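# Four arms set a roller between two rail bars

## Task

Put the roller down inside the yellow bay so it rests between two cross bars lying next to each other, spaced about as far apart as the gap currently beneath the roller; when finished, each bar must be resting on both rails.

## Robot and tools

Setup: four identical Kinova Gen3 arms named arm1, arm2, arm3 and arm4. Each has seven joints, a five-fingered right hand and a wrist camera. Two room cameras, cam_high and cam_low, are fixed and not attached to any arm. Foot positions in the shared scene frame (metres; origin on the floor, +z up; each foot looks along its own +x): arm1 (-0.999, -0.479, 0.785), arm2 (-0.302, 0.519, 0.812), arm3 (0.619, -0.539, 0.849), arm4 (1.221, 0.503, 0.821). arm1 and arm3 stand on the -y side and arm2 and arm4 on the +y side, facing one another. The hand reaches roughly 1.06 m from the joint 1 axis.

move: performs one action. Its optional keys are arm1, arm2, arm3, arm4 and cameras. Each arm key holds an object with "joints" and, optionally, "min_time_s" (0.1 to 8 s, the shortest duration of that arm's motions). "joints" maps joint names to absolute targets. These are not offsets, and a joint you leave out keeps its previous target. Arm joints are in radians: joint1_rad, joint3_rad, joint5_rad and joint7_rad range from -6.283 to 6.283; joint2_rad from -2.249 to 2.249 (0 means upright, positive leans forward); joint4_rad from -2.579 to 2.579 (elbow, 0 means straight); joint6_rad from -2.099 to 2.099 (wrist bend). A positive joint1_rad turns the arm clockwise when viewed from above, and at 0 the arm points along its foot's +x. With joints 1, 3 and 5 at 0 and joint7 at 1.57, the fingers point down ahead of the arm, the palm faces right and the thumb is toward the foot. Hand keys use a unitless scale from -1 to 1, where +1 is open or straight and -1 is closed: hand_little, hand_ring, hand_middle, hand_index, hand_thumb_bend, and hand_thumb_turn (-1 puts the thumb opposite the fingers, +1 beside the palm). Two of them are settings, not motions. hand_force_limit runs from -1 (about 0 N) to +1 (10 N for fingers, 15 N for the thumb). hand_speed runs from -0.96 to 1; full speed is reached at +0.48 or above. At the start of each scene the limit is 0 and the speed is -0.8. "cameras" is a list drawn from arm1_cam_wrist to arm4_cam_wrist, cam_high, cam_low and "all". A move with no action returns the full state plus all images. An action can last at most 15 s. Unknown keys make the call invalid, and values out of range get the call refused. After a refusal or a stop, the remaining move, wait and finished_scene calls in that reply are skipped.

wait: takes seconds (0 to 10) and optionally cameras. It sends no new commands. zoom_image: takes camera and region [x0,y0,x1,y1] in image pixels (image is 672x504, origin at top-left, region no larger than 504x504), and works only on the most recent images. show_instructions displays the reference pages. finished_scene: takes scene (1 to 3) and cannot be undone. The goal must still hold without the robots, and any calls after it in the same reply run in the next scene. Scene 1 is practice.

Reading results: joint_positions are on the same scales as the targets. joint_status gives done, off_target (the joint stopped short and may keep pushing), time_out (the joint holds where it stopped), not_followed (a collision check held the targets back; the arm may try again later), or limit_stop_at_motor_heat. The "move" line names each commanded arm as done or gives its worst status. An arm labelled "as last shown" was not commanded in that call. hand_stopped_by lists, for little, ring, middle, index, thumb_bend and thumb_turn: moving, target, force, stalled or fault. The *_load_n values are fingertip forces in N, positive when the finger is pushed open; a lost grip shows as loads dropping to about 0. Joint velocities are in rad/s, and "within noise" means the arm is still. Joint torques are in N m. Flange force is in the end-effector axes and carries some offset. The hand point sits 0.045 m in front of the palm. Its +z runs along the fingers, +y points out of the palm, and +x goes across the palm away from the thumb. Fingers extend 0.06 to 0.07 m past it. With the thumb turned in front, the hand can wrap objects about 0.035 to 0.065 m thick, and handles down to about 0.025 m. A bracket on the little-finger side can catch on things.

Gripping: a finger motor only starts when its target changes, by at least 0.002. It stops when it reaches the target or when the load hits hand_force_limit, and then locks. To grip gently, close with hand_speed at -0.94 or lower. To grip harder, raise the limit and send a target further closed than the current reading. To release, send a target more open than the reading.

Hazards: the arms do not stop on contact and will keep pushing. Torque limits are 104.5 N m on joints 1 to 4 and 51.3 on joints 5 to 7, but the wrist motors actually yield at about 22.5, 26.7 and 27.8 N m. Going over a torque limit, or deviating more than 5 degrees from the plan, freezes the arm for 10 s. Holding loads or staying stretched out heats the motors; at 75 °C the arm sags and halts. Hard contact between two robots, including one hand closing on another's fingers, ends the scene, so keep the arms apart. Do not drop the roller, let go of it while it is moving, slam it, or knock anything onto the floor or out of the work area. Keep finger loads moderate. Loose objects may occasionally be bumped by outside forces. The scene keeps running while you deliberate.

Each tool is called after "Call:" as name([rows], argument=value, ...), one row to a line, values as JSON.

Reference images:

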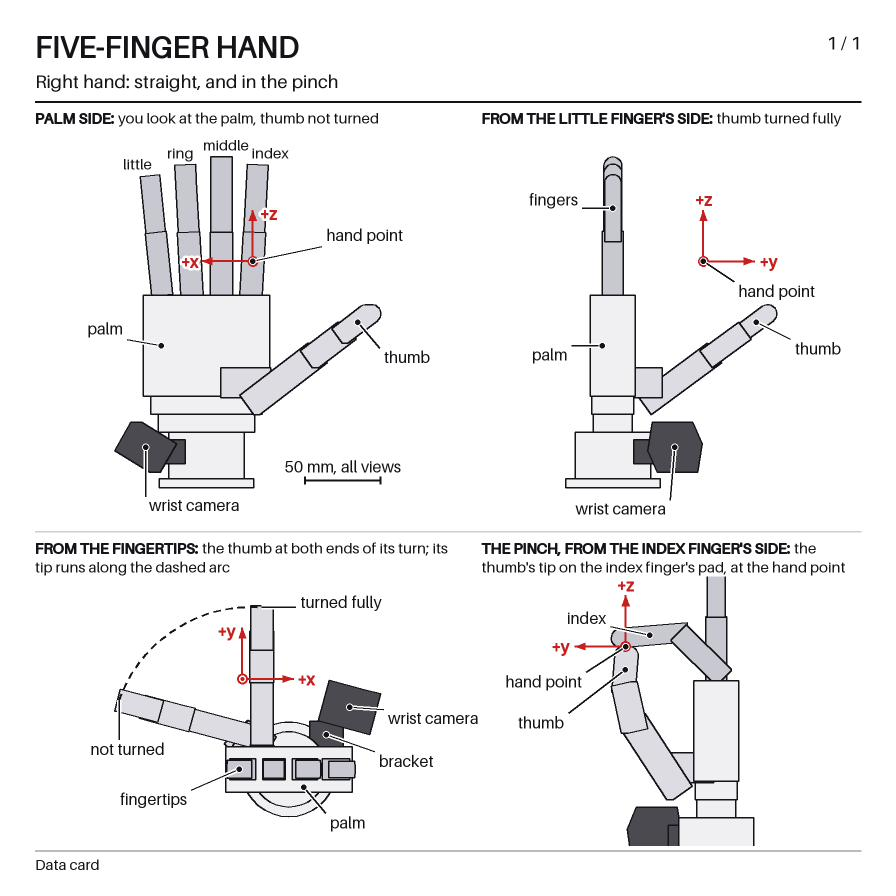

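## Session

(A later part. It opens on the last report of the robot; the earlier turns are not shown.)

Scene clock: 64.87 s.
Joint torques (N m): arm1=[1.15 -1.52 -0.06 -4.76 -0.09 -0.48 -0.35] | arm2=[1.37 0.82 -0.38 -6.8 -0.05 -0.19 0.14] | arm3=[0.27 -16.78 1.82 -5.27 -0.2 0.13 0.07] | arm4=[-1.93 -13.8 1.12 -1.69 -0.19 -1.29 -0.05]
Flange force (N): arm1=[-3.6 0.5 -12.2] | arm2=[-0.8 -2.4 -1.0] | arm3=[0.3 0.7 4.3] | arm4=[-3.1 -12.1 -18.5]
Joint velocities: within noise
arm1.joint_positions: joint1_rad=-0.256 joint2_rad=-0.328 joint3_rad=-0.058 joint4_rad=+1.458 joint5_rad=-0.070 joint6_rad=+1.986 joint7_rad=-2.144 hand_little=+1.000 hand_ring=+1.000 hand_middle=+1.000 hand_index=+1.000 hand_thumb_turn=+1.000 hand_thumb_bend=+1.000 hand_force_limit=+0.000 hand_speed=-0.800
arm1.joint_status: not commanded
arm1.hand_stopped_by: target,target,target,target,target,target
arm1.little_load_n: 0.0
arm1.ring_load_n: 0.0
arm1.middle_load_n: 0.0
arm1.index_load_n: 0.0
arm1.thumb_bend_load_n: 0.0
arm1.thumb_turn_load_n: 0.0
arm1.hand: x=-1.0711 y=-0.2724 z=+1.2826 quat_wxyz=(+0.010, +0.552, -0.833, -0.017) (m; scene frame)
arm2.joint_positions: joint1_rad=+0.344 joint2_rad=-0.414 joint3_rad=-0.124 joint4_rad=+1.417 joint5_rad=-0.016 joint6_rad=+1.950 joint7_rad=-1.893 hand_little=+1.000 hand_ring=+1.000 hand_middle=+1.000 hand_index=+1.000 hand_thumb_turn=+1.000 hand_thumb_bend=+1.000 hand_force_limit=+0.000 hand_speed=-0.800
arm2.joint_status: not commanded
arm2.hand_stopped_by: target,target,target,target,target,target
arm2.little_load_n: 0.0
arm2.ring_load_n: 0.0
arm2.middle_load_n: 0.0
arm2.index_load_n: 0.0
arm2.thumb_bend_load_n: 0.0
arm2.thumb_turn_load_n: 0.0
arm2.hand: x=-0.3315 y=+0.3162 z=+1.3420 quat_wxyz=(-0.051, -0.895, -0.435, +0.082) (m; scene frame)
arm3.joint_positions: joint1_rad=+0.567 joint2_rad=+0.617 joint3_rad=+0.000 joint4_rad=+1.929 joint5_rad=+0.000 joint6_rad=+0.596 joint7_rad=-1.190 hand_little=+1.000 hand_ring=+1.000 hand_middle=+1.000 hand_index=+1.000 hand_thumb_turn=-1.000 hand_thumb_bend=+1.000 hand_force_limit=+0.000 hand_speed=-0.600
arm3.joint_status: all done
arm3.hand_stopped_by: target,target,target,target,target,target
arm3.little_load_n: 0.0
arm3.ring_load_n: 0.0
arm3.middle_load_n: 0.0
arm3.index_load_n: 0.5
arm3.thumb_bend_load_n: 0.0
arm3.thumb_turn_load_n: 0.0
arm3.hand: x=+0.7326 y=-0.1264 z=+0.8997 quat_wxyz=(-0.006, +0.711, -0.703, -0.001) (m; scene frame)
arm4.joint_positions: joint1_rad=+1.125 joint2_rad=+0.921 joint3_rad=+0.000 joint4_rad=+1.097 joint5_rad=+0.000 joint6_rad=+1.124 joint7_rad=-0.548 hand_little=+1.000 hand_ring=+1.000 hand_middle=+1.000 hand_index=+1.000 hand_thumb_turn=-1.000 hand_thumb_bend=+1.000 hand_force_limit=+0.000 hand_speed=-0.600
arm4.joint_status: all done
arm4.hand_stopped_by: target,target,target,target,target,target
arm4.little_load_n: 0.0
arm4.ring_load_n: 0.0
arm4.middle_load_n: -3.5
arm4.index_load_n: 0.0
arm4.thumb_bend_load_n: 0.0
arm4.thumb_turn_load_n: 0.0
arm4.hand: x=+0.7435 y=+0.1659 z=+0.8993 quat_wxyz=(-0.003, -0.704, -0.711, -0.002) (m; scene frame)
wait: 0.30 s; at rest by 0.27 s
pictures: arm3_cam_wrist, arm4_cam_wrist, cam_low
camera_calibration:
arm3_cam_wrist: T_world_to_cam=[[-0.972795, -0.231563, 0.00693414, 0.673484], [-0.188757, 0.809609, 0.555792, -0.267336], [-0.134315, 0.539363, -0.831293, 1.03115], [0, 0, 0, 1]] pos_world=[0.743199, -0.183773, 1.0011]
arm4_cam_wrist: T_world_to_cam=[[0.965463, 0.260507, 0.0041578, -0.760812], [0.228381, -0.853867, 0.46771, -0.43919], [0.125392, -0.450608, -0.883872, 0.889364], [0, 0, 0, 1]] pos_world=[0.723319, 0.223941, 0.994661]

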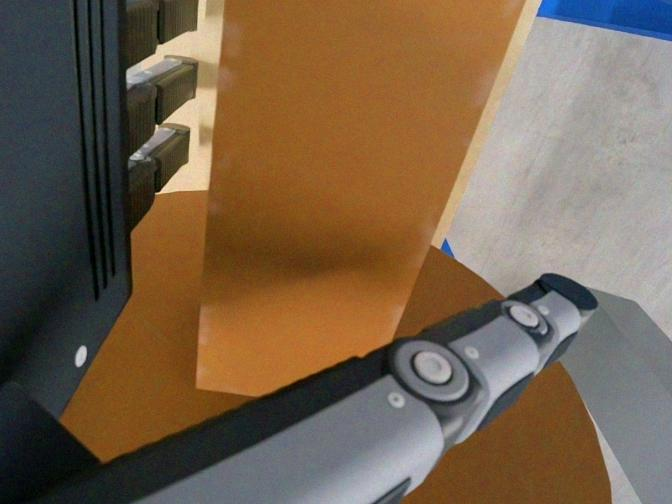

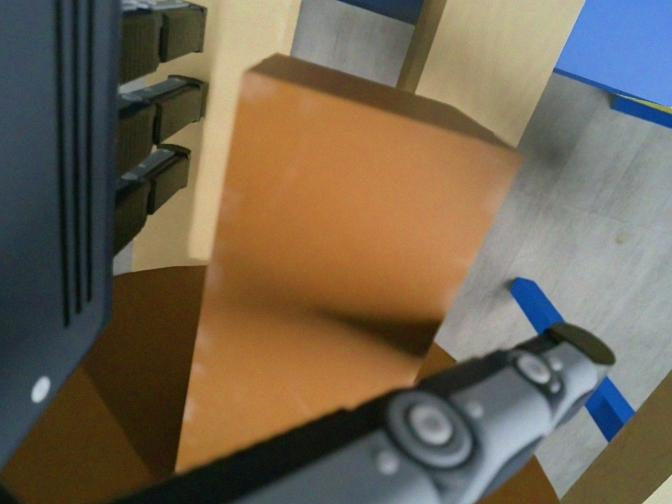

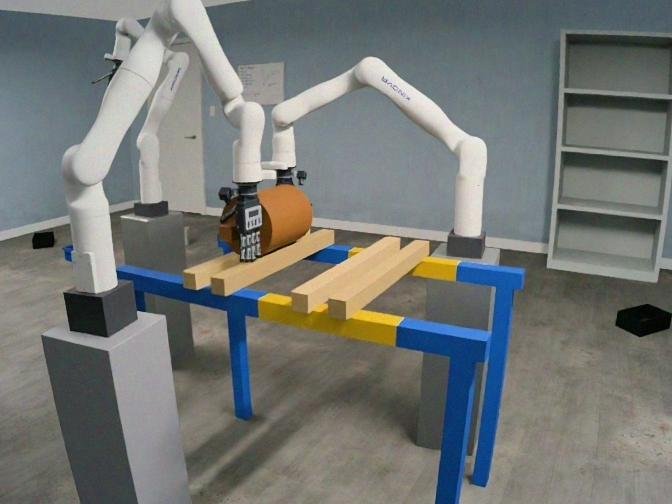

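Call:
move(arm4={"joints":{"joint2_rad":0.9119,"joint4_rad":1.0886,"joint6_rad":1.1411},"min_time_s":1})

Call:
move(arm3={"joints":{"hand_speed":-0.93,"hand_force_limit":-0.2,"hand_index":-0.1,"hand_middle":-0.1,"hand_ring":-0.1,"hand_little":-0.1}}, arm4={"joints":{"hand_speed":-0.93,"hand_force_limit":-0.2,"hand_index":-0.1,"hand_middle":-0.1,"hand_ring":-0.1,"hand_little":-0.1}}, cameras=["arm3_cam_wrist","arm4_cam_wrist","cam_low"])

Scene clock: 68.03 s.
Joint torques (N m): arm1=[1.1 -1.52 -0.08 -4.68 -0.04 -0.42 -0.28] | arm2=[1.4 0.88 -0.46 -6.74 -0.12 -0.19 0.08] | arm3=[0.25 -16.81 1.8 -5.23 -0.23 0.14 0.04] | arm4=[-1.41 -22.95 1.64 -4.59 -0.05 -0.26 -0.04]
Flange force (N): arm1=[-3.6 0.8 -12.3] | arm2=[-0.9 -3.0 -1.1] | arm3=[0.2 0.5 4.3] | arm4=[-6.0 -15.4 -3.0]
move: arm4 done
Joint velocities: within noise
arm1, arm2, arm3: as last shown
arm1.little_load_n: 0.5
arm3.index_load_n: 0.0
arm4.joint_positions: joint1_rad=+1.125 joint2_rad=+0.912 joint3_rad=+0.000 joint4_rad=+1.089 joint5_rad=+0.000 joint6_rad=+1.141 joint7_rad=-0.548 hand_little=+1.000 hand_ring=+1.000 hand_middle=+1.000 hand_index=+1.000 hand_thumb_turn=-1.000 hand_thumb_bend=+1.000 hand_force_limit=+0.000 hand_speed=-0.600
arm4.joint_status: all done
arm4.hand_stopped_by: target,target,target,target,target,target
arm4.little_load_n: 0.0
arm4.ring_load_n: 0.0
arm4.middle_load_n: 0.0
arm4.index_load_n: 0.0
arm4.thumb_bend_load_n: 0.0
arm4.thumb_turn_load_n: 0.0
arm4.hand: x=+0.7435 y=+0.1659 z=+0.9073 quat_wxyz=(-0.003, -0.704, -0.711, -0.002) (m; scene frame)
pictures: none

Scene clock: 74.10 s.
Joint torques (N m): arm1=[1.05 -1.53 0.04 -4.64 -0.09 -0.41 -0.32] | arm2=[1.47 0.94 -0.39 -6.76 -0.15 -0.16 0.04] | arm3=[0.15 -22.2 1.48 -7.26 -0.42 0.5 0.11] | arm4=[-1.26 -30.75 1.72 -7.49 -0.13 0.35 0.02]
Flange force (N): arm1=[-3.6 1.0 -12.5] | arm2=[-0.8 -2.9 -0.9] | arm3=[0.1 0.4 18.0] | arm4=[-7.2 -17.0 10.2]
move: arm3 done; arm4 off_target
Joint velocities: within noise
arm1, arm2: as last shown
arm1.little_load_n: 0.0
arm3.joint_positions: joint1_rad=+0.567 joint2_rad=+0.617 joint3_rad=+0.000 joint4_rad=+1.929 joint5_rad=+0.000 joint6_rad=+0.596 joint7_rad=-1.190 hand_little=-0.100 hand_ring=-0.099 hand_middle=-0.099 hand_index=-0.082 hand_thumb_turn=-1.000 hand_thumb_bend=+1.000 hand_force_limit=-0.200 hand_speed=-0.930
arm3.joint_status: all done
arm3.hand_stopped_by: target,target,target,force,target,target
arm3.little_load_n: 2.0
arm3.ring_load_n: 3.5
arm3.middle_load_n: 3.0
arm3.index_load_n: 0.5
arm3.thumb_bend_load_n: 0.0
arm3.thumb_turn_load_n: 0.0
arm3.hand: x=+0.7326 y=-0.1264 z=+0.8997 quat_wxyz=(-0.006, +0.711, -0.703, -0.001) (m; scene frame)
arm4.joint_positions: joint1_rad=+1.125 joint2_rad=+0.912 joint3_rad=+0.000 joint4_rad=+1.089 joint5_rad=+0.000 joint6_rad=+1.141 joint7_rad=-0.548 hand_little=-0.100 hand_ring=-0.074 hand_middle=-0.062 hand_index=-0.036 hand_thumb_turn=-1.000 hand_thumb_bend=+1.000 hand_force_limit=-0.200 hand_speed=-0.930
arm4.joint_status: hand_ring off_target (ended at -0.074, target -0.100); hand_middle off_target (ended at -0.062, target -0.100); hand_index off_target (ended at -0.036, target -0.100); the others done
arm4.hand_stopped_by: target,force,force,force,target,target
arm4.little_load_n: 0.0
arm4.ring_load_n: 5.0
arm4.middle_load_n: 2.5
arm4.index_load_n: 0.0
arm4.thumb_bend_load_n: 0.0
arm4.thumb_turn_load_n: 0.0
arm4.hand: x=+0.7435 y=+0.1659 z=+0.9073 quat_wxyz=(-0.003, -0.704, -0.711, -0.002) (m; scene frame)
pictures: arm3_cam_wrist, arm4_cam_wrist, cam_low
camera_calibration:
arm3_cam_wrist: T_world_to_cam=[[-0.972795, -0.231563, 0.00693414, 0.673461], [-0.188757, 0.809609, 0.555792, -0.267255], [-0.134315, 0.539363, -0.831293, 1.03121], [0, 0, 0, 1]] pos_world=[0.743199, -0.183873, 1.0011]
arm4_cam_wrist: T_world_to_cam=[[0.965463, 0.260502, 0.00440858, -0.761096], [0.228275, -0.853938, 0.467632, -0.44276], [0.125584, -0.450476, -0.883912, 0.896306], [0, 0, 0, 1]] pos_world=[0.723319, 0.223941, 1.00266]

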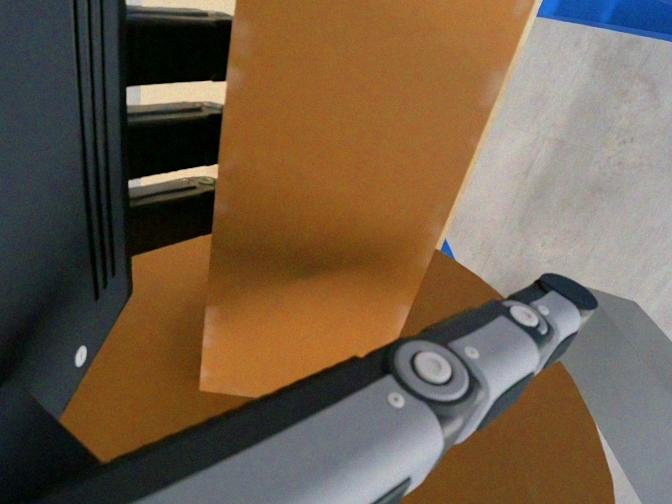

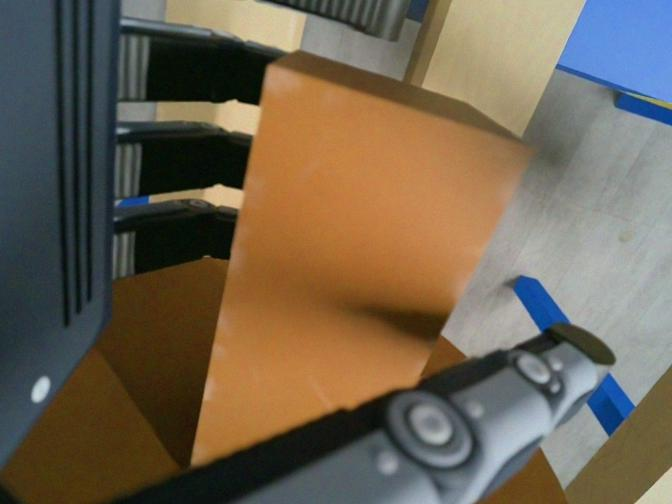

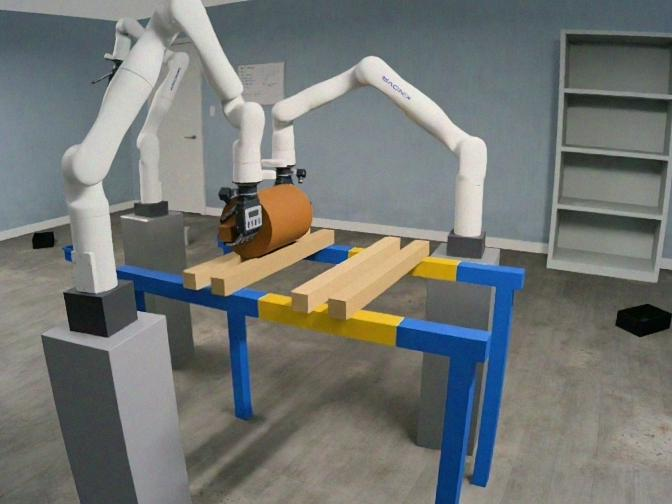

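Call:
move(arm3={"joints":{"hand_speed":-0.9,"hand_force_limit":-0.3,"hand_thumb_bend":-0.1}}, arm4={"joints":{"hand_speed":-0.9,"hand_force_limit":-0.3,"hand_thumb_bend":-0.1}}, cameras=["arm3_cam_wrist","arm4_cam_wrist","cam_low"])

Scene clock: 79.00 s.
Joint torques (N m): arm1=[1.06 -1.45 -0.03 -4.67 -0.12 -0.47 -0.31] | arm2=[1.45 0.91 -0.4 -6.82 -0.18 -0.25 0.09] | arm3=[0.42 -21.78 1.86 -7.21 -0.43 0.48 -0.05] | arm4=[-1.06 -30.68 1.94 -7.63 -0.14 0.19 -0.14]
Flange force (N): arm1=[-3.4 0.7 -12.5] | arm2=[-0.7 -2.9 -1.0] | arm3=[0.4 0.8 17.1] | arm4=[-7.0 -16.5 9.9]
move: arm3 off_target; arm4 off_target
Joint velocities: within noise
arm1, arm2: as last shown
arm2.thumb_turn_load_n: -0.5
arm3.joint_positions: joint1_rad=+0.567 joint2_rad=+0.617 joint3_rad=+0.000 joint4_rad=+1.929 joint5_rad=+0.000 joint6_rad=+0.596 joint7_rad=-1.190 hand_little=-0.100 hand_ring=-0.099 hand_middle=-0.099 hand_index=-0.082 hand_thumb_turn=-1.000 hand_thumb_bend=+0.635 hand_force_limit=-0.300 hand_speed=-0.900
arm3.joint_status: hand_thumb_bend off_target (ended at +0.635, target -0.100); the others done
arm3.hand_stopped_by: target,target,target,force,force,target
arm3.little_load_n: 2.5
arm3.ring_load_n: 4.0
arm3.middle_load_n: 4.0
arm3.index_load_n: 0.5
arm3.thumb_bend_load_n: 6.0
arm3.thumb_turn_load_n: 0.0
arm3.hand: x=+0.7326 y=-0.1264 z=+0.8997 quat_wxyz=(-0.006, +0.711, -0.703, -0.001) (m; scene frame)
arm4.joint_positions: joint1_rad=+1.125 joint2_rad=+0.912 joint3_rad=+0.000 joint4_rad=+1.089 joint5_rad=+0.000 joint6_rad=+1.141 joint7_rad=-0.548 hand_little=-0.100 hand_ring=-0.074 hand_middle=-0.062 hand_index=-0.036 hand_thumb_turn=-1.000 hand_thumb_bend=+0.693 hand_force_limit=-0.300 hand_speed=-0.900
arm4.joint_status: hand_thumb_bend off_target (ended at +0.693, target -0.100); the others done
arm4.hand_stopped_by: target,force,force,force,force,target
arm4.little_load_n: 0.0
arm4.ring_load_n: 6.5
arm4.middle_load_n: 4.5
arm4.index_load_n: 0.0
arm4.thumb_bend_load_n: 5.5
arm4.thumb_turn_load_n: 0.5
arm4.hand: x=+0.7435 y=+0.1659 z=+0.9073 quat_wxyz=(-0.003, -0.704, -0.711, -0.002) (m; scene frame)
pictures: arm3_cam_wrist, arm4_cam_wrist, cam_low
camera_calibration:
arm3_cam_wrist: T_world_to_cam=[[-0.972795, -0.231563, 0.00693414, 0.673484], [-0.188757, 0.809609, 0.555792, -0.267336], [-0.134315, 0.539363, -0.831293, 1.03115], [0, 0, 0, 1]] pos_world=[0.743199, -0.183773, 1.0011]
arm4_cam_wrist: T_world_to_cam=[[0.965463, 0.260502, 0.00440858, -0.761096], [0.228275, -0.853938, 0.467632, -0.44276], [0.125584, -0.450476, -0.883912, 0.896306], [0, 0, 0, 1]] pos_world=[0.723319, 0.223941, 1.00266]

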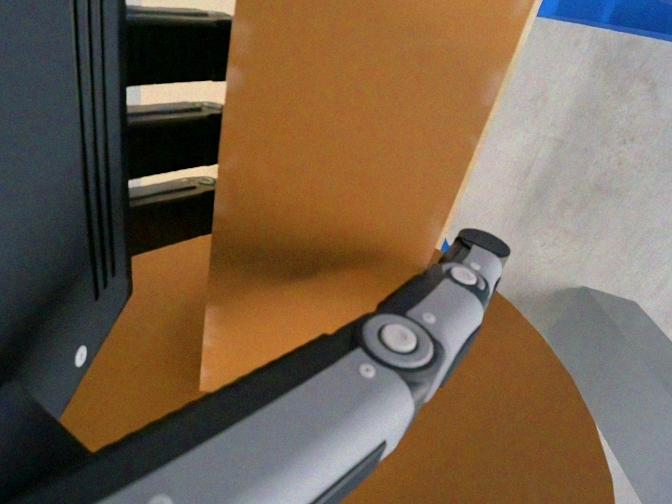

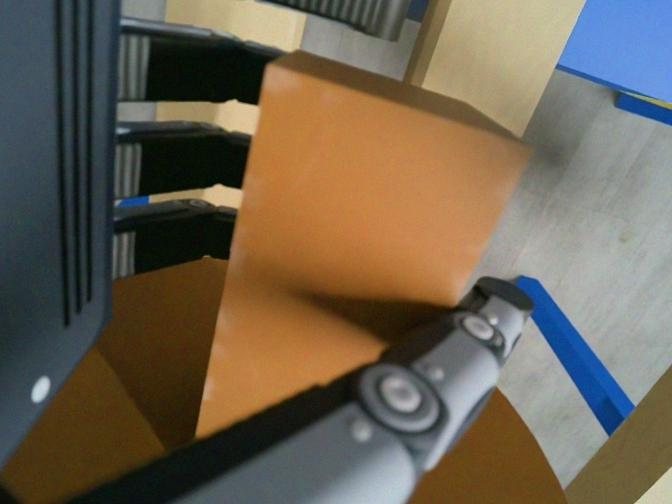

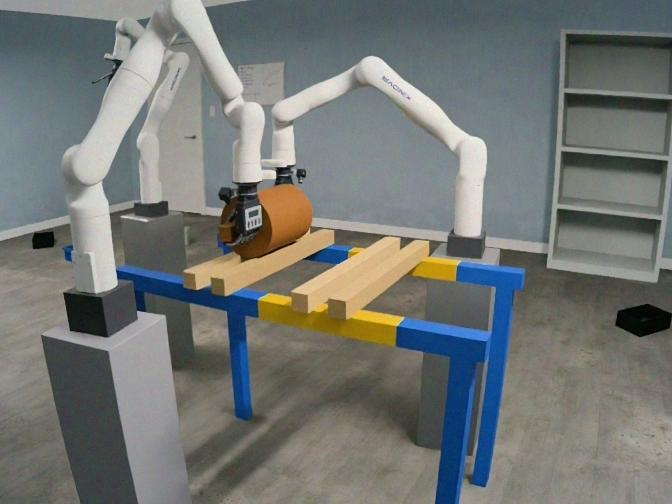

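Call:
move(arm3={"joints":{"joint2_rad":0.5757,"joint4_rad":1.9136,"joint6_rad":0.6523},"min_time_s":2}, arm4={"joints":{"joint2_rad":0.8915,"joint4_rad":1.0664,"joint6_rad":1.1838},"min_time_s":2}, cameras=["arm3_cam_wrist","arm4_cam_wrist","cam_low","cam_high"])

Call:
zoom_image(camera="cam_low", region=[180, 100, 350, 280])

Scene clock: 81.83 s.
Joint torques (N m): arm1=[1.17 -1.5 -0.03 -4.71 -0.07 -0.36 -0.31] | arm2=[1.41 0.89 -0.3 -6.75 -0.16 -0.22 0.11] | arm3=[0.2 -23.54 1.49 -9.61 -0.75 -0.3 -0.06] | arm4=[-2.08 -30.3 1.14 -7.95 -0.53 0.01 -0.21]
Flange force (N): arm1=[-3.5 0.8 -12.0] | arm2=[-0.7 -2.4 -1.2] | arm3=[1.9 1.0 20.5] | arm4=[-5.3 -17.0 8.7]
move: arm3 done; arm4 done
Joint velocities: within noise
arm1, arm2: as last shown
arm2.thumb_turn_load_n: 0.0
arm3.joint_positions: joint1_rad=+0.567 joint2_rad=+0.576 joint3_rad=+0.000 joint4_rad=+1.914 joint5_rad=+0.000 joint6_rad=+0.652 joint7_rad=-1.190 hand_little=-0.100 hand_ring=-0.099 hand_middle=-0.099 hand_index=-0.082 hand_thumb_turn=-1.000 hand_thumb_bend=+0.635 hand_force_limit=-0.300 hand_speed=-0.900
arm3.joint_status: all done
arm3.hand_stopped_by: target,target,target,force,force,target
arm3.little_load_n: 1.0
arm3.ring_load_n: 3.5
arm3.middle_load_n: 4.5
arm3.index_load_n: 2.5
arm3.thumb_bend_load_n: 5.0
arm3.thumb_turn_load_n: 2.0
arm3.hand: x=+0.7325 y=-0.1265 z=+0.9198 quat_wxyz=(-0.006, +0.711, -0.703, -0.001) (m; scene frame)
arm4.joint_positions: joint1_rad=+1.125 joint2_rad=+0.892 joint3_rad=+0.000 joint4_rad=+1.066 joint5_rad=+0.000 joint6_rad=+1.184 joint7_rad=-0.548 hand_little=-0.100 hand_ring=-0.074 hand_middle=-0.062 hand_index=-0.036 hand_thumb_turn=-1.000 hand_thumb_bend=+0.693 hand_force_limit=-0.300 hand_speed=-0.900
arm4.joint_status: all done
arm4.hand_stopped_by: target,force,force,force,force,target
arm4.little_load_n: 0.0
arm4.ring_load_n: 7.0
arm4.middle_load_n: 4.0
arm4.index_load_n: 0.0
arm4.thumb_bend_load_n: 5.0
arm4.thumb_turn_load_n: -0.5
arm4.hand: x=+0.7434 y=+0.1659 z=+0.9263 quat_wxyz=(-0.003, -0.704, -0.711, -0.002) (m; scene frame)
pictures: arm3_cam_wrist, arm4_cam_wrist, cam_high, cam_low
camera_calibration:
arm3_cam_wrist: T_world_to_cam=[[-0.972794, -0.231571, 0.00690119, 0.673233], [-0.18877, 0.809559, 0.55586, -0.278378], [-0.134308, 0.539434, -0.831247, 1.04783], [0, 0, 0, 1]] pos_world=[0.743099, -0.183973, 1.0211]
arm4_cam_wrist: T_world_to_cam=[[0.965451, 0.260546, 0.00449354, -0.761171], [0.228272, -0.853928, 0.467653, -0.451643], [0.125682, -0.45047, -0.883901, 0.913029], [0, 0, 0, 1]] pos_world=[0.723219, 0.223941, 1.02166]

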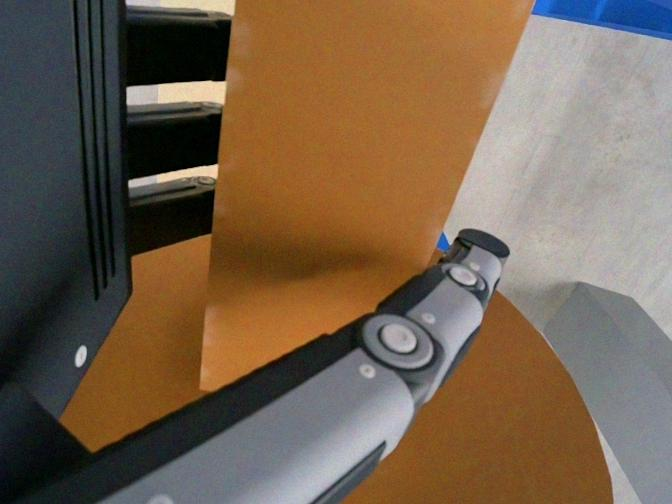

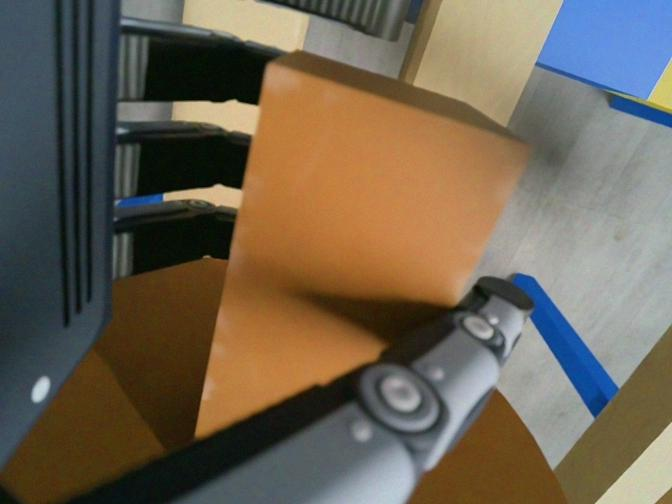

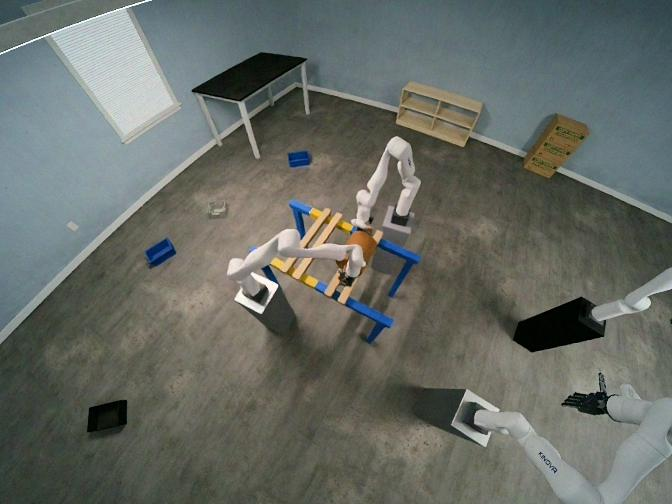

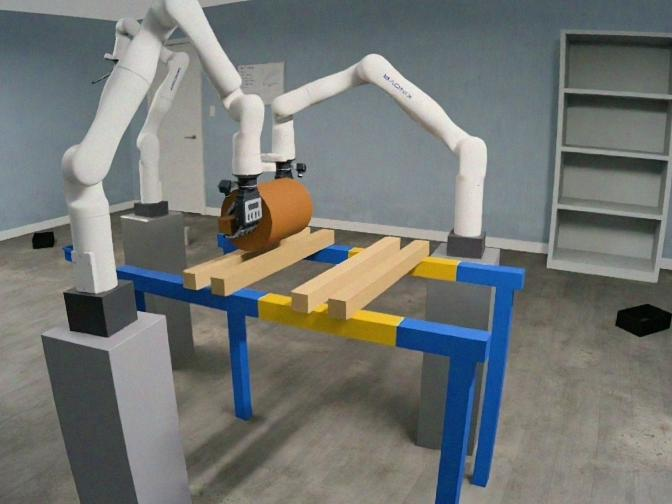

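Scaled by 2.800 from the camera's 672x504 image, which has a finer 960x720 frame.

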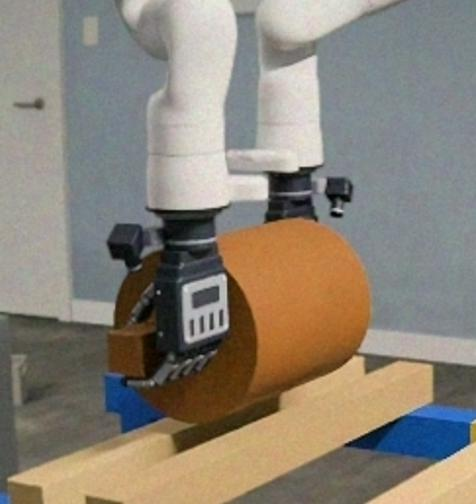

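Call:
move(arm3={"joints":{"joint2_rad":0.5366,"joint4_rad":1.8955,"joint6_rad":0.7095},"min_time_s":1.5}, arm4={"joints":{"joint2_rad":0.8721,"joint4_rad":1.0393,"joint6_rad":1.2302},"min_time_s":1.5})

Call:
move(arm3={"joints":{"joint1_rad":0.6826,"joint2_rad":0.5790,"joint4_rad":1.8081,"joint6_rad":0.7545,"joint7_rad":-1.0747},"min_time_s":1.5}, arm4={"joints":{"joint1_rad":1.0741,"joint2_rad":0.7602,"joint4_rad":1.2720,"joint6_rad":1.1094,"joint7_rad":-0.5994},"min_time_s":1.5}, cameras=["arm3_cam_wrist","arm4_cam_wrist","cam_low"])

Scene clock: 86.47 s.
Joint torques (N m): arm1=[1.02 -1.52 -0.04 -4.73 -0.04 -0.43 -0.27] | arm2=[1.48 0.94 -0.38 -6.85 -0.18 -0.2 0.06] | arm3=[0.32 -23.22 1.53 -10.14 -0.73 -0.28 -0.08] | arm4=[-1.97 -30.12 1.25 -8.12 -0.47 -0.02 -0.21]
Flange force (N): arm1=[-3.4 0.9 -12.2] | arm2=[-0.6 -2.9 -0.7] | arm3=[1.5 1.3 20.4] | arm4=[-5.6 -17.1 7.9]
move: arm3 done; arm4 done
Joint velocities: within noise
arm1, arm2: as last shown
arm3.joint_positions: joint1_rad=+0.567 joint2_rad=+0.537 joint3_rad=+0.000 joint4_rad=+1.895 joint5_rad=+0.000 joint6_rad=+0.710 joint7_rad=-1.190 hand_little=-0.100 hand_ring=-0.099 hand_middle=-0.099 hand_index=-0.082 hand_thumb_turn=-1.000 hand_thumb_bend=+0.635 hand_force_limit=-0.300 hand_speed=-0.900
arm3.joint_status: all done
arm3.hand_stopped_by: target,target,target,force,force,target
arm3.little_load_n: 1.0
arm3.ring_load_n: 3.5
arm3.middle_load_n: 5.0
arm3.index_load_n: 2.5
arm3.thumb_bend_load_n: 5.0
arm3.thumb_turn_load_n: 2.0
arm3.hand: x=+0.7323 y=-0.1267 z=+0.9398 quat_wxyz=(-0.006, +0.711, -0.703, -0.001) (m; scene frame)
arm4.joint_positions: joint1_rad=+1.125 joint2_rad=+0.872 joint3_rad=+0.000 joint4_rad=+1.039 joint5_rad=+0.000 joint6_rad=+1.230 joint7_rad=-0.548 hand_little=-0.100 hand_ring=-0.074 hand_middle=-0.062 hand_index=-0.036 hand_thumb_turn=-1.000 hand_thumb_bend=+0.693 hand_force_limit=-0.300 hand_speed=-0.900
arm4.joint_status: all done
arm4.hand_stopped_by: target,force,force,force,force,target
arm4.little_load_n: 0.5
arm4.ring_load_n: 7.0
arm4.middle_load_n: 3.5
arm4.index_load_n: 0.0
arm4.thumb_bend_load_n: 5.5
arm4.thumb_turn_load_n: -0.5
arm4.hand: x=+0.7432 y=+0.1659 z=+0.9463 quat_wxyz=(-0.003, -0.704, -0.711, -0.002) (m; scene frame)
pictures: none

Scene clock: 88.27 s.
Joint torques (N m): arm1=[1.1 -1.51 -0.1 -4.7 -0.11 -0.43 -0.34] | arm2=[1.39 1.05 -0.4 -6.81 -0.09 -0.23 0.1] | arm3=[0.33 -24.34 1.71 -10.18 -0.68 -0.04 -0.01] | arm4=[-1.63 -27.82 1.42 -7.64 -0.35 0 -0.19]
Flange force (N): arm1=[-3.7 0.5 -12.3] | arm2=[-0.3 -2.8 -0.9] | arm3=[1.0 1.4 20.1] | arm4=[-5.1 -14.0 8.7]
move: arm3 done; arm4 done
Joint velocities: within noise
arm1, arm2: as last shown
arm3.joint_positions: joint1_rad=+0.683 joint2_rad=+0.579 joint3_rad=+0.000 joint4_rad=+1.808 joint5_rad=+0.000 joint6_rad=+0.755 joint7_rad=-1.075 hand_little=-0.100 hand_ring=-0.099 hand_middle=-0.099 hand_index=-0.082 hand_thumb_turn=-1.000 hand_thumb_bend=+0.635 hand_force_limit=-0.300 hand_speed=-0.900
arm3.joint_status: all done
arm3.hand_stopped_by: target,target,target,force,force,target
arm3.little_load_n: 1.0
arm3.ring_load_n: 4.0
arm3.middle_load_n: 5.0
arm3.index_load_n: 2.5
arm3.thumb_bend_load_n: 5.0
arm3.thumb_turn_load_n: 1.5
arm3.hand: x=+0.7873 y=-0.1268 z=+0.9401 quat_wxyz=(-0.006, +0.711, -0.703, -0.001) (m; scene frame)
arm4.joint_positions: joint1_rad=+1.074 joint2_rad=+0.760 joint3_rad=+0.000 joint4_rad=+1.272 joint5_rad=+0.000 joint6_rad=+1.109 joint7_rad=-0.599 hand_little=-0.100 hand_ring=-0.074 hand_middle=-0.062 hand_index=-0.036 hand_thumb_turn=-1.000 hand_thumb_bend=+0.693 hand_force_limit=-0.300 hand_speed=-0.900
arm4.joint_status: all done
arm4.hand_stopped_by: target,force,force,force,force,target
arm4.little_load_n: 0.0
arm4.ring_load_n: 7.0
arm4.middle_load_n: 3.5
arm4.index_load_n: 0.0
arm4.thumb_bend_load_n: 5.0
arm4.thumb_turn_load_n: 0.0
arm4.hand: x=+0.7981 y=+0.1658 z=+0.9460 quat_wxyz=(-0.003, -0.704, -0.711, -0.002) (m; scene frame)
pictures: arm3_cam_wrist, arm4_cam_wrist, cam_low
camera_calibration:
arm3_cam_wrist: T_world_to_cam=[[-0.972795, -0.231565, 0.00693318, 0.726226], [-0.188759, 0.809608, 0.555792, -0.279159], [-0.134315, 0.539363, -0.831293, 1.07229], [0, 0, 0, 1]] pos_world=[0.797799, -0.184173, 1.0415]
arm4_cam_wrist: T_world_to_cam=[[0.965479, 0.260446, 0.00430129, -0.813869], [0.22826, -0.853889, 0.46773, -0.473421], [0.125491, -0.450601, -0.883861, 0.923704], [0, 0, 0, 1]] pos_world=[0.777919, 0.223942, 1.04136]

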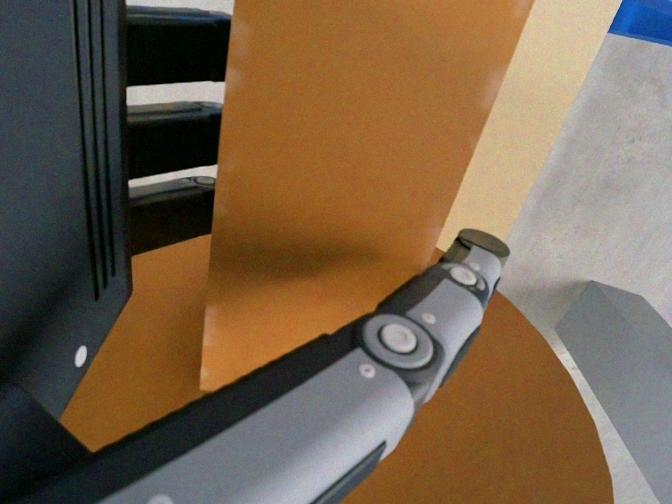

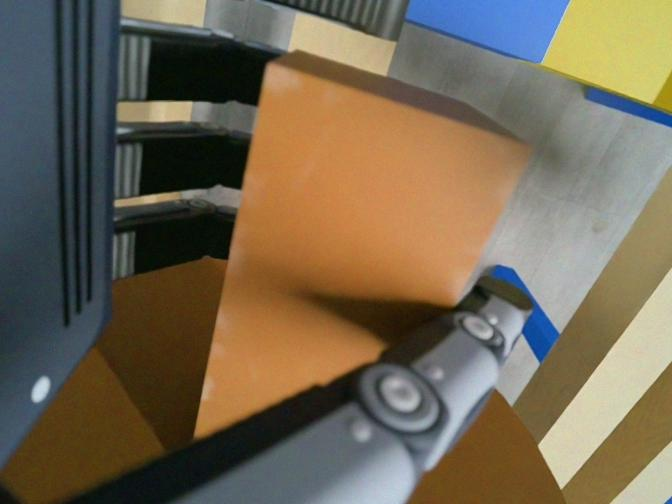

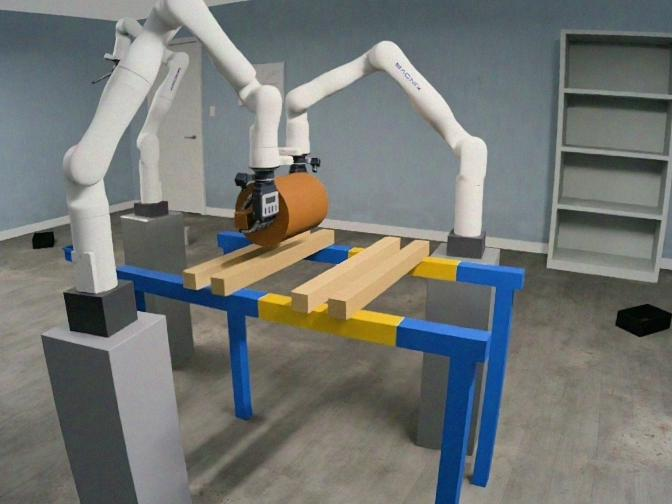

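Works precisely. Continue.

Call:
move(arm3={"joints":{"joint1_rad":0.7849,"joint2_rad":0.6319,"joint4_rad":1.6999,"joint6_rad":0.8098,"joint7_rad":-0.9724},"min_time_s":1.3}, arm4={"joints":{"joint1_rad":1.0143,"joint2_rad":0.6643,"joint4_rad":1.4656,"joint6_rad":1.0117,"joint7_rad":-0.6592},"min_time_s":1.3})

Call:
move(arm3={"joints":{"joint1_rad":0.8747,"joint2_rad":0.6941,"joint4_rad":1.5703,"joint6_rad":0.8772,"joint7_rad":-0.8826},"min_time_s":1.3}, arm4={"joints":{"joint1_rad":0.9438,"joint2_rad":0.5793,"joint4_rad":1.6324,"joint6_rad":0.9298,"joint7_rad":-0.7298},"min_time_s":1.3})

Call:
move(arm3={"joints":{"joint1_rad":0.9527,"joint2_rad":0.7663,"joint4_rad":1.4180,"joint6_rad":0.9572,"joint7_rad":-0.8046},"min_time_s":1.3}, arm4={"joints":{"joint1_rad":0.8601,"joint2_rad":0.5032,"joint4_rad":1.7774,"joint6_rad":0.8610,"joint7_rad":-0.8134},"min_time_s":1.3})

Call:
move(arm3={"joints":{"joint1_rad":1.0206,"joint2_rad":0.8510,"joint4_rad":1.2378,"joint6_rad":1.0528,"joint7_rad":-0.7367},"min_time_s":1.3}, arm4={"joints":{"joint1_rad":0.7604,"joint2_rad":0.4351,"joint4_rad":1.9030,"joint6_rad":0.8035,"joint7_rad":-0.9131},"min_time_s":1.3})

Call:
move(arm3={"joints":{"joint1_rad":1.0797,"joint2_rad":0.9523,"joint4_rad":1.0188,"joint6_rad":1.1705,"joint7_rad":-0.6776},"min_time_s":1.5}, arm4={"joints":{"joint1_rad":0.6423,"joint2_rad":0.3753,"joint4_rad":2.0089,"joint6_rad":0.7574,"joint7_rad":-1.0312},"min_time_s":1.5}, cameras=["arm3_cam_wrist","arm4_cam_wrist","cam_low","cam_high"])

Scene clock: 90.33 s.
Joint torques (N m): arm1=[1.08 -1.49 -0.08 -4.56 -0.09 -0.42 -0.32] | arm2=[1.35 0.82 -0.47 -6.85 -0.12 -0.19 0.1] | arm3=[0.12 -26.21 1.44 -11.17 -0.82 -0.29 -0.09] | arm4=[-1.87 -25.38 1.13 -7.34 -0.55 -0.17 -0.23]
Flange force (N): arm1=[-3.7 0.7 -12.8] | arm2=[-0.9 -2.9 -0.8] | arm3=[1.9 1.5 20.1] | arm4=[-3.8 -12.0 8.7]
move: arm3 done; arm4 done
Joint velocities: within noise
arm1, arm2: as last shown
arm1.thumb_bend_load_n: -0.5
arm2.middle_load_n: -0.5
arm3.joint_positions: joint1_rad=+0.785 joint2_rad=+0.632 joint3_rad=+0.000 joint4_rad=+1.700 joint5_rad=+0.000 joint6_rad=+0.810 joint7_rad=-0.972 hand_little=-0.100 hand_ring=-0.099 hand_middle=-0.099 hand_index=-0.082 hand_thumb_turn=-1.000 hand_thumb_bend=+0.635 hand_force_limit=-0.300 hand_speed=-0.900
arm3.joint_status: all done
arm3.hand_stopped_by: target,target,target,force,force,target
arm3.little_load_n: 0.5
arm3.ring_load_n: 3.5
arm3.middle_load_n: 5.0
arm3.index_load_n: 2.5
arm3.thumb_bend_load_n: 5.0
arm3.thumb_turn_load_n: 1.5
arm3.hand: x=+0.8421 y=-0.1267 z=+0.9401 quat_wxyz=(-0.006, +0.711, -0.703, -0.001) (m; scene frame)
arm4.joint_positions: joint1_rad=+1.014 joint2_rad=+0.664 joint3_rad=+0.000 joint4_rad=+1.466 joint5_rad=+0.000 joint6_rad=+1.012 joint7_rad=-0.659 hand_little=-0.100 hand_ring=-0.074 hand_middle=-0.062 hand_index=-0.036 hand_thumb_turn=-1.000 hand_thumb_bend=+0.693 hand_force_limit=-0.300 hand_speed=-0.900
arm4.joint_status: all done
arm4.hand_stopped_by: target,force,force,force,force,target
arm4.little_load_n: 0.0
arm4.ring_load_n: 7.0
arm4.middle_load_n: 3.5
arm4.index_load_n: 0.0
arm4.thumb_bend_load_n: 5.0
arm4.thumb_turn_load_n: 0.0
arm4.hand: x=+0.8530 y=+0.1658 z=+0.9459 quat_wxyz=(-0.003, -0.704, -0.711, -0.002) (m; scene frame)
pictures: none

Scene clock: 91.93 s.
Joint torques (N m): arm1=[1.08 -1.54 -0.03 -4.65 -0.07 -0.41 -0.3] | arm2=[1.36 0.85 -0.37 -6.79 -0.14 -0.2 0.1] | arm3=[0.14 -27.59 1.67 -11.31 -0.6 -0.07 -0.08] | arm4=[-1.54 -23.54 1.35 -7.06 -0.48 -0.29 -0.27]
Flange force (N): arm1=[-3.6 0.9 -12.4] | arm2=[-0.8 -2.6 -1.0] | arm3=[1.6 1.6 19.3] | arm4=[-4.2 -10.7 9.3]
move: arm3 done; arm4 done
Joint velocities: within noise
arm1.joint_positions: joint1_rad=-0.256 joint2_rad=-0.328 joint3_rad=-0.058 joint4_rad=+1.458 joint5_rad=-0.070 joint6_rad=+1.986 joint7_rad=-2.144 hand_little=+1.000 hand_ring=+1.000 hand_middle=+1.000 hand_index=+1.000 hand_thumb_turn=+1.000 hand_thumb_bend=+1.000 hand_force_limit=+0.000 hand_speed=-0.800
arm1.joint_status: not commanded
arm1.hand_stopped_by: target,target,target,target,target,target
arm1.little_load_n: 0.0
arm1.ring_load_n: 0.0
arm1.middle_load_n: 0.0
arm1.index_load_n: 0.0
arm1.thumb_bend_load_n: 0.0
arm1.thumb_turn_load_n: 0.0
arm1.hand: x=-1.0711 y=-0.2724 z=+1.2826 quat_wxyz=(+0.010, +0.552, -0.833, -0.017) (m; scene frame)
arm2.joint_positions: joint1_rad=+0.344 joint2_rad=-0.414 joint3_rad=-0.124 joint4_rad=+1.417 joint5_rad=-0.016 joint6_rad=+1.950 joint7_rad=-1.893 hand_little=+1.000 hand_ring=+1.000 hand_middle=+1.000 hand_index=+1.000 hand_thumb_turn=+1.000 hand_thumb_bend=+1.000 hand_force_limit=+0.000 hand_speed=-0.800
arm2.joint_status: not commanded
arm2.hand_stopped_by: target,target,target,target,target,target
arm2.little_load_n: 0.0
arm2.ring_load_n: 0.0
arm2.middle_load_n: 0.0
arm2.index_load_n: 0.0
arm2.thumb_bend_load_n: 0.0
arm2.thumb_turn_load_n: 0.5
arm2.hand: x=-0.3315 y=+0.3162 z=+1.3420 quat_wxyz=(-0.051, -0.895, -0.435, +0.082) (m; scene frame)
arm3.joint_positions: joint1_rad=+0.875 joint2_rad=+0.694 joint3_rad=+0.000 joint4_rad=+1.570 joint5_rad=+0.000 joint6_rad=+0.877 joint7_rad=-0.883 hand_little=-0.100 hand_ring=-0.099 hand_middle=-0.099 hand_index=-0.082 hand_thumb_turn=-1.000 hand_thumb_bend=+0.635 hand_force_limit=-0.300 hand_speed=-0.900
arm3.joint_status: all done
arm3.hand_stopped_by: target,target,target,force,force,target
arm3.little_load_n: 2.0
arm3.ring_load_n: 4.5
arm3.middle_load_n: 4.5
arm3.index_load_n: 1.5
arm3.thumb_bend_load_n: 5.0
arm3.thumb_turn_load_n: 0.5
arm3.hand: x=+0.8970 y=-0.1267 z=+0.9402 quat_wxyz=(-0.006, +0.711, -0.703, -0.001) (m; scene frame)
arm4.joint_positions: joint1_rad=+0.944 joint2_rad=+0.579 joint3_rad=+0.000 joint4_rad=+1.632 joint5_rad=+0.000 joint6_rad=+0.930 joint7_rad=-0.730 hand_little=-0.100 hand_ring=-0.074 hand_middle=-0.062 hand_index=-0.036 hand_thumb_turn=-1.000 hand_thumb_bend=+0.693 hand_force_limit=-0.300 hand_speed=-0.900
arm4.joint_status: all done
arm4.hand_stopped_by: target,force,force,force,force,target
arm4.little_load_n: 0.5
arm4.ring_load_n: 7.0
arm4.middle_load_n: 4.5
arm4.index_load_n: 0.0
arm4.thumb_bend_load_n: 4.5
arm4.thumb_turn_load_n: 0.0
arm4.hand: x=+0.9079 y=+0.1658 z=+0.9460 quat_wxyz=(-0.003, -0.704, -0.711, -0.002) (m; scene frame)
pictures: none

Scene clock: 93.53 s.
Joint torques (N m): arm1=[1.08 -1.42 -0.06 -4.72 -0.08 -0.4 -0.34] | arm2=[1.44 0.85 -0.35 -6.74 -0.18 -0.14 0.02] | arm3=[0.35 -29.23 1.91 -11.43 -0.4 0.16 -0.09] | arm4=[-1.27 -21.52 1.65 -6.53 -0.34 -0.23 -0.22]
Flange force (N): arm1=[-3.5 0.5 -12.0] | arm2=[-1.0 -2.8 -1.0] | arm3=[0.7 1.5 18.7] | arm4=[-5.0 -9.5 9.6]
move: arm3 done; arm4 done
Joint velocities: within noise
arm1, arm2: as last shown
arm2.thumb_turn_load_n: 0.0
arm3.joint_positions: joint1_rad=+0.953 joint2_rad=+0.766 joint3_rad=+0.000 joint4_rad=+1.418 joint5_rad=+0.000 joint6_rad=+0.957 joint7_rad=-0.805 hand_little=-0.100 hand_ring=-0.099 hand_middle=-0.099 hand_index=-0.082 hand_thumb_turn=-1.000 hand_thumb_bend=+0.635 hand_force_limit=-0.300 hand_speed=-0.900
arm3.joint_status: all done
arm3.hand_stopped_by: target,target,target,force,force,target
arm3.little_load_n: 2.5
arm3.ring_load_n: 5.0
arm3.middle_load_n: 4.5
arm3.index_load_n: 1.5
arm3.thumb_bend_load_n: 5.5
arm3.thumb_turn_load_n: -0.5
arm3.hand: x=+0.9518 y=-0.1267 z=+0.9403 quat_wxyz=(-0.006, +0.711, -0.703, -0.001) (m; scene frame)
arm4.joint_positions: joint1_rad=+0.860 joint2_rad=+0.503 joint3_rad=+0.000 joint4_rad=+1.777 joint5_rad=+0.000 joint6_rad=+0.861 joint7_rad=-0.813 hand_little=-0.100 hand_ring=-0.074 hand_middle=-0.062 hand_index=-0.036 hand_thumb_turn=-1.000 hand_thumb_bend=+0.693 hand_force_limit=-0.300 hand_speed=-0.900
arm4.joint_status: all done
arm4.hand_stopped_by: target,force,force,force,force,target
arm4.little_load_n: 0.0
arm4.ring_load_n: 7.0
arm4.middle_load_n: 4.5
arm4.index_load_n: 0.0
arm4.thumb_bend_load_n: 4.5
arm4.thumb_turn_load_n: 0.0
arm4.hand: x=+0.9627 y=+0.1657 z=+0.9459 quat_wxyz=(-0.003, -0.704, -0.711, -0.002) (m; scene frame)
pictures: none

Scene clock: 95.13 s.
Joint torques (N m): arm1=[1.07 -1.58 -0.03 -4.65 -0.03 -0.37 -0.31] | arm2=[1.39 0.94 -0.25 -6.77 -0.15 -0.23 0.11] | arm3=[0.44 -31.01 2.28 -11.67 -0.2 0.34 -0.07] | arm4=[-1.07 -19.66 1.78 -6.12 -0.28 -0.15 -0.19]
Flange force (N): arm1=[-3.7 1.0 -12.4] | arm2=[-0.5 -2.2 -1.1] | arm3=[0.2 1.3 18.1] | arm4=[-5.7 -8.3 10.0]
move: arm3 done; arm4 done
Joint velocities: within noise
arm1, arm2: as last shown
arm1.thumb_bend_load_n: -0.5
arm3.joint_positions: joint1_rad=+1.021 joint2_rad=+0.851 joint3_rad=+0.000 joint4_rad=+1.238 joint5_rad=+0.000 joint6_rad=+1.053 joint7_rad=-0.737 hand_little=-0.100 hand_ring=-0.099 hand_middle=-0.099 hand_index=-0.082 hand_thumb_turn=-1.000 hand_thumb_bend=+0.635 hand_force_limit=-0.300 hand_speed=-0.900
arm3.joint_status: all done
arm3.hand_stopped_by: target,target,target,force,force,target
arm3.little_load_n: 3.5
arm3.ring_load_n: 5.5
arm3.middle_load_n: 4.0
arm3.index_load_n: 1.0
arm3.thumb_bend_load_n: 5.5
arm3.thumb_turn_load_n: -1.5
arm3.hand: x=+1.0067 y=-0.1267 z=+0.9402 quat_wxyz=(-0.006, +0.711, -0.703, -0.001) (m; scene frame)
arm4.joint_positions: joint1_rad=+0.760 joint2_rad=+0.435 joint3_rad=+0.000 joint4_rad=+1.903 joint5_rad=+0.000 joint6_rad=+0.804 joint7_rad=-0.913 hand_little=-0.100 hand_ring=-0.074 hand_middle=-0.062 hand_index=-0.036 hand_thumb_turn=-1.000 hand_thumb_bend=+0.693 hand_force_limit=-0.300 hand_speed=-0.900
arm4.joint_status: all done
arm4.hand_stopped_by: target,force,force,force,force,target
arm4.little_load_n: 0.0
arm4.ring_load_n: 6.5
arm4.middle_load_n: 4.5
arm4.index_load_n: 0.5
arm4.thumb_bend_load_n: 4.0
arm4.thumb_turn_load_n: 1.0
arm4.hand: x=+1.0176 y=+0.1657 z=+0.9459 quat_wxyz=(-0.003, -0.704, -0.711, -0.002) (m; scene frame)
pictures: none

Scene clock: 96.93 s.
Joint torques (N m): arm1=[1.09 -1.45 0.02 -4.69 -0.1 -0.47 -0.28] | arm2=[1.36 0.81 -0.4 -6.73 -0.14 -0.17 0.05] | arm3=[0.64 -32.85 2.53 -11.99 0.03 0.48 -0.09] | arm4=[-0.99 -18.02 1.77 -5.72 -0.24 -0.15 -0.17]
Flange force (N): arm1=[-3.3 0.9 -12.4] | arm2=[-1.1 -2.8 -1.2] | arm3=[-0.1 1.4 17.4] | arm4=[-6.5 -7.3 10.1]
move: arm3 done; arm4 done
Joint velocities: within noise
arm1, arm2: as last shown
arm1.thumb_bend_load_n: 0.0
arm3.joint_positions: joint1_rad=+1.080 joint2_rad=+0.952 joint3_rad=+0.000 joint4_rad=+1.019 joint5_rad=+0.000 joint6_rad=+1.170 joint7_rad=-0.678 hand_little=-0.100 hand_ring=-0.099 hand_middle=-0.099 hand_index=-0.082 hand_thumb_turn=-1.000 hand_thumb_bend=+0.635 hand_force_limit=-0.300 hand_speed=-0.900
arm3.joint_status: all done
arm3.hand_stopped_by: target,target,target,force,force,target
arm3.little_load_n: 4.5
arm3.ring_load_n: 5.5
arm3.middle_load_n: 3.5
arm3.index_load_n: 0.5
arm3.thumb_bend_load_n: 6.0
arm3.thumb_turn_load_n: -2.0
arm3.hand: x=+1.0616 y=-0.1266 z=+0.9403 quat_wxyz=(-0.006, +0.711, -0.703, -0.001) (m; scene frame)
arm4.joint_positions: joint1_rad=+0.642 joint2_rad=+0.375 joint3_rad=+0.000 joint4_rad=+2.009 joint5_rad=+0.000 joint6_rad=+0.757 joint7_rad=-1.031 hand_little=-0.100 hand_ring=-0.074 hand_middle=-0.061 hand_index=-0.036 hand_thumb_turn=-1.000 hand_thumb_bend=+0.693 hand_force_limit=-0.300 hand_speed=-0.900
arm4.joint_status: all done
arm4.hand_stopped_by: target,force,force,force,force,target
arm4.little_load_n: 0.0
arm4.ring_load_n: 6.0
arm4.middle_load_n: 5.0
arm4.index_load_n: 1.0
arm4.thumb_bend_load_n: 4.0
arm4.thumb_turn_load_n: 1.5
arm4.hand: x=+1.0724 y=+0.1656 z=+0.9460 quat_wxyz=(-0.003, -0.704, -0.711, -0.002) (m; scene frame)
pictures: arm3_cam_wrist, arm4_cam_wrist, cam_high, cam_low
camera_calibration:
arm3_cam_wrist: T_world_to_cam=[[-0.972806, -0.231519, 0.00681967, 0.993322], [-0.188774, 0.809569, 0.555844, -0.227546], [-0.13421, 0.539441, -0.831259, 1.10904], [0, 0, 0, 1]] pos_world=[1.0722, -0.184073, 1.0416]
arm4_cam_wrist: T_world_to_cam=[[0.965476, 0.260458, 0.00432361, -1.07867], [0.228277, -0.853949, 0.467612, -0.536087], [0.125485, -0.450481, -0.883923, 0.889236], [0, 0, 0, 1]] pos_world=[1.05222, 0.223742, 1.04136]

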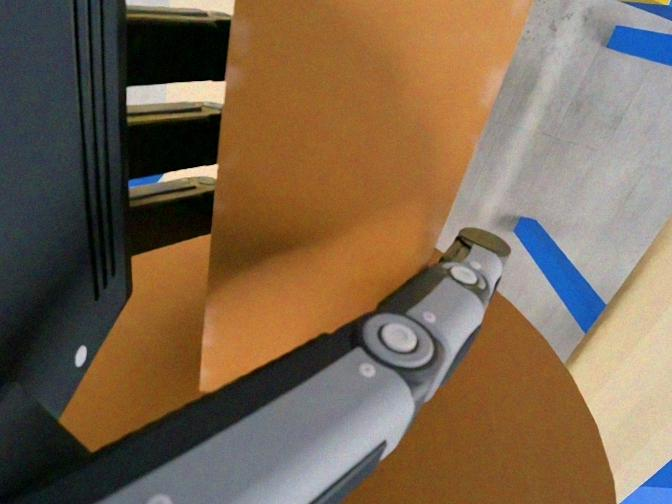

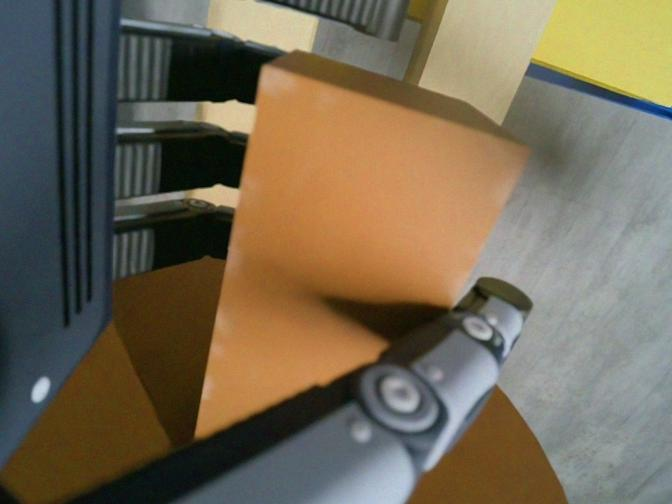

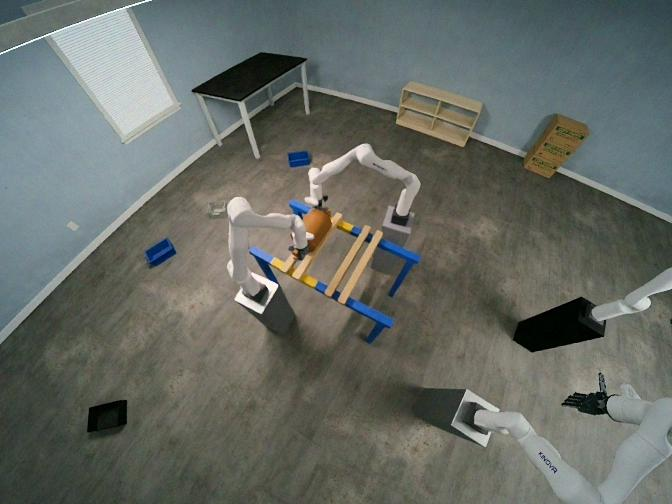

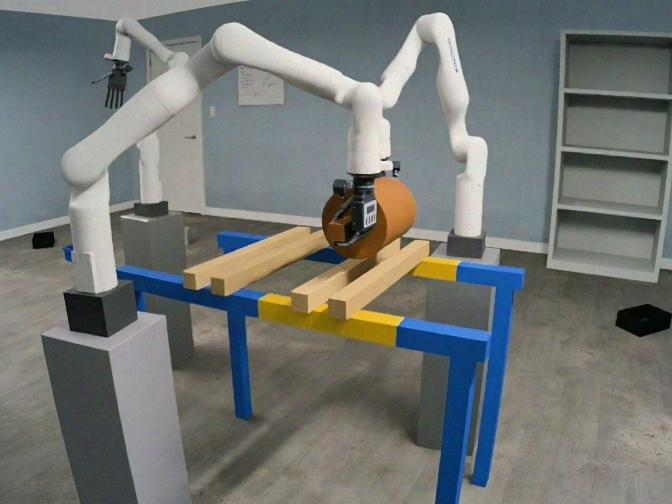

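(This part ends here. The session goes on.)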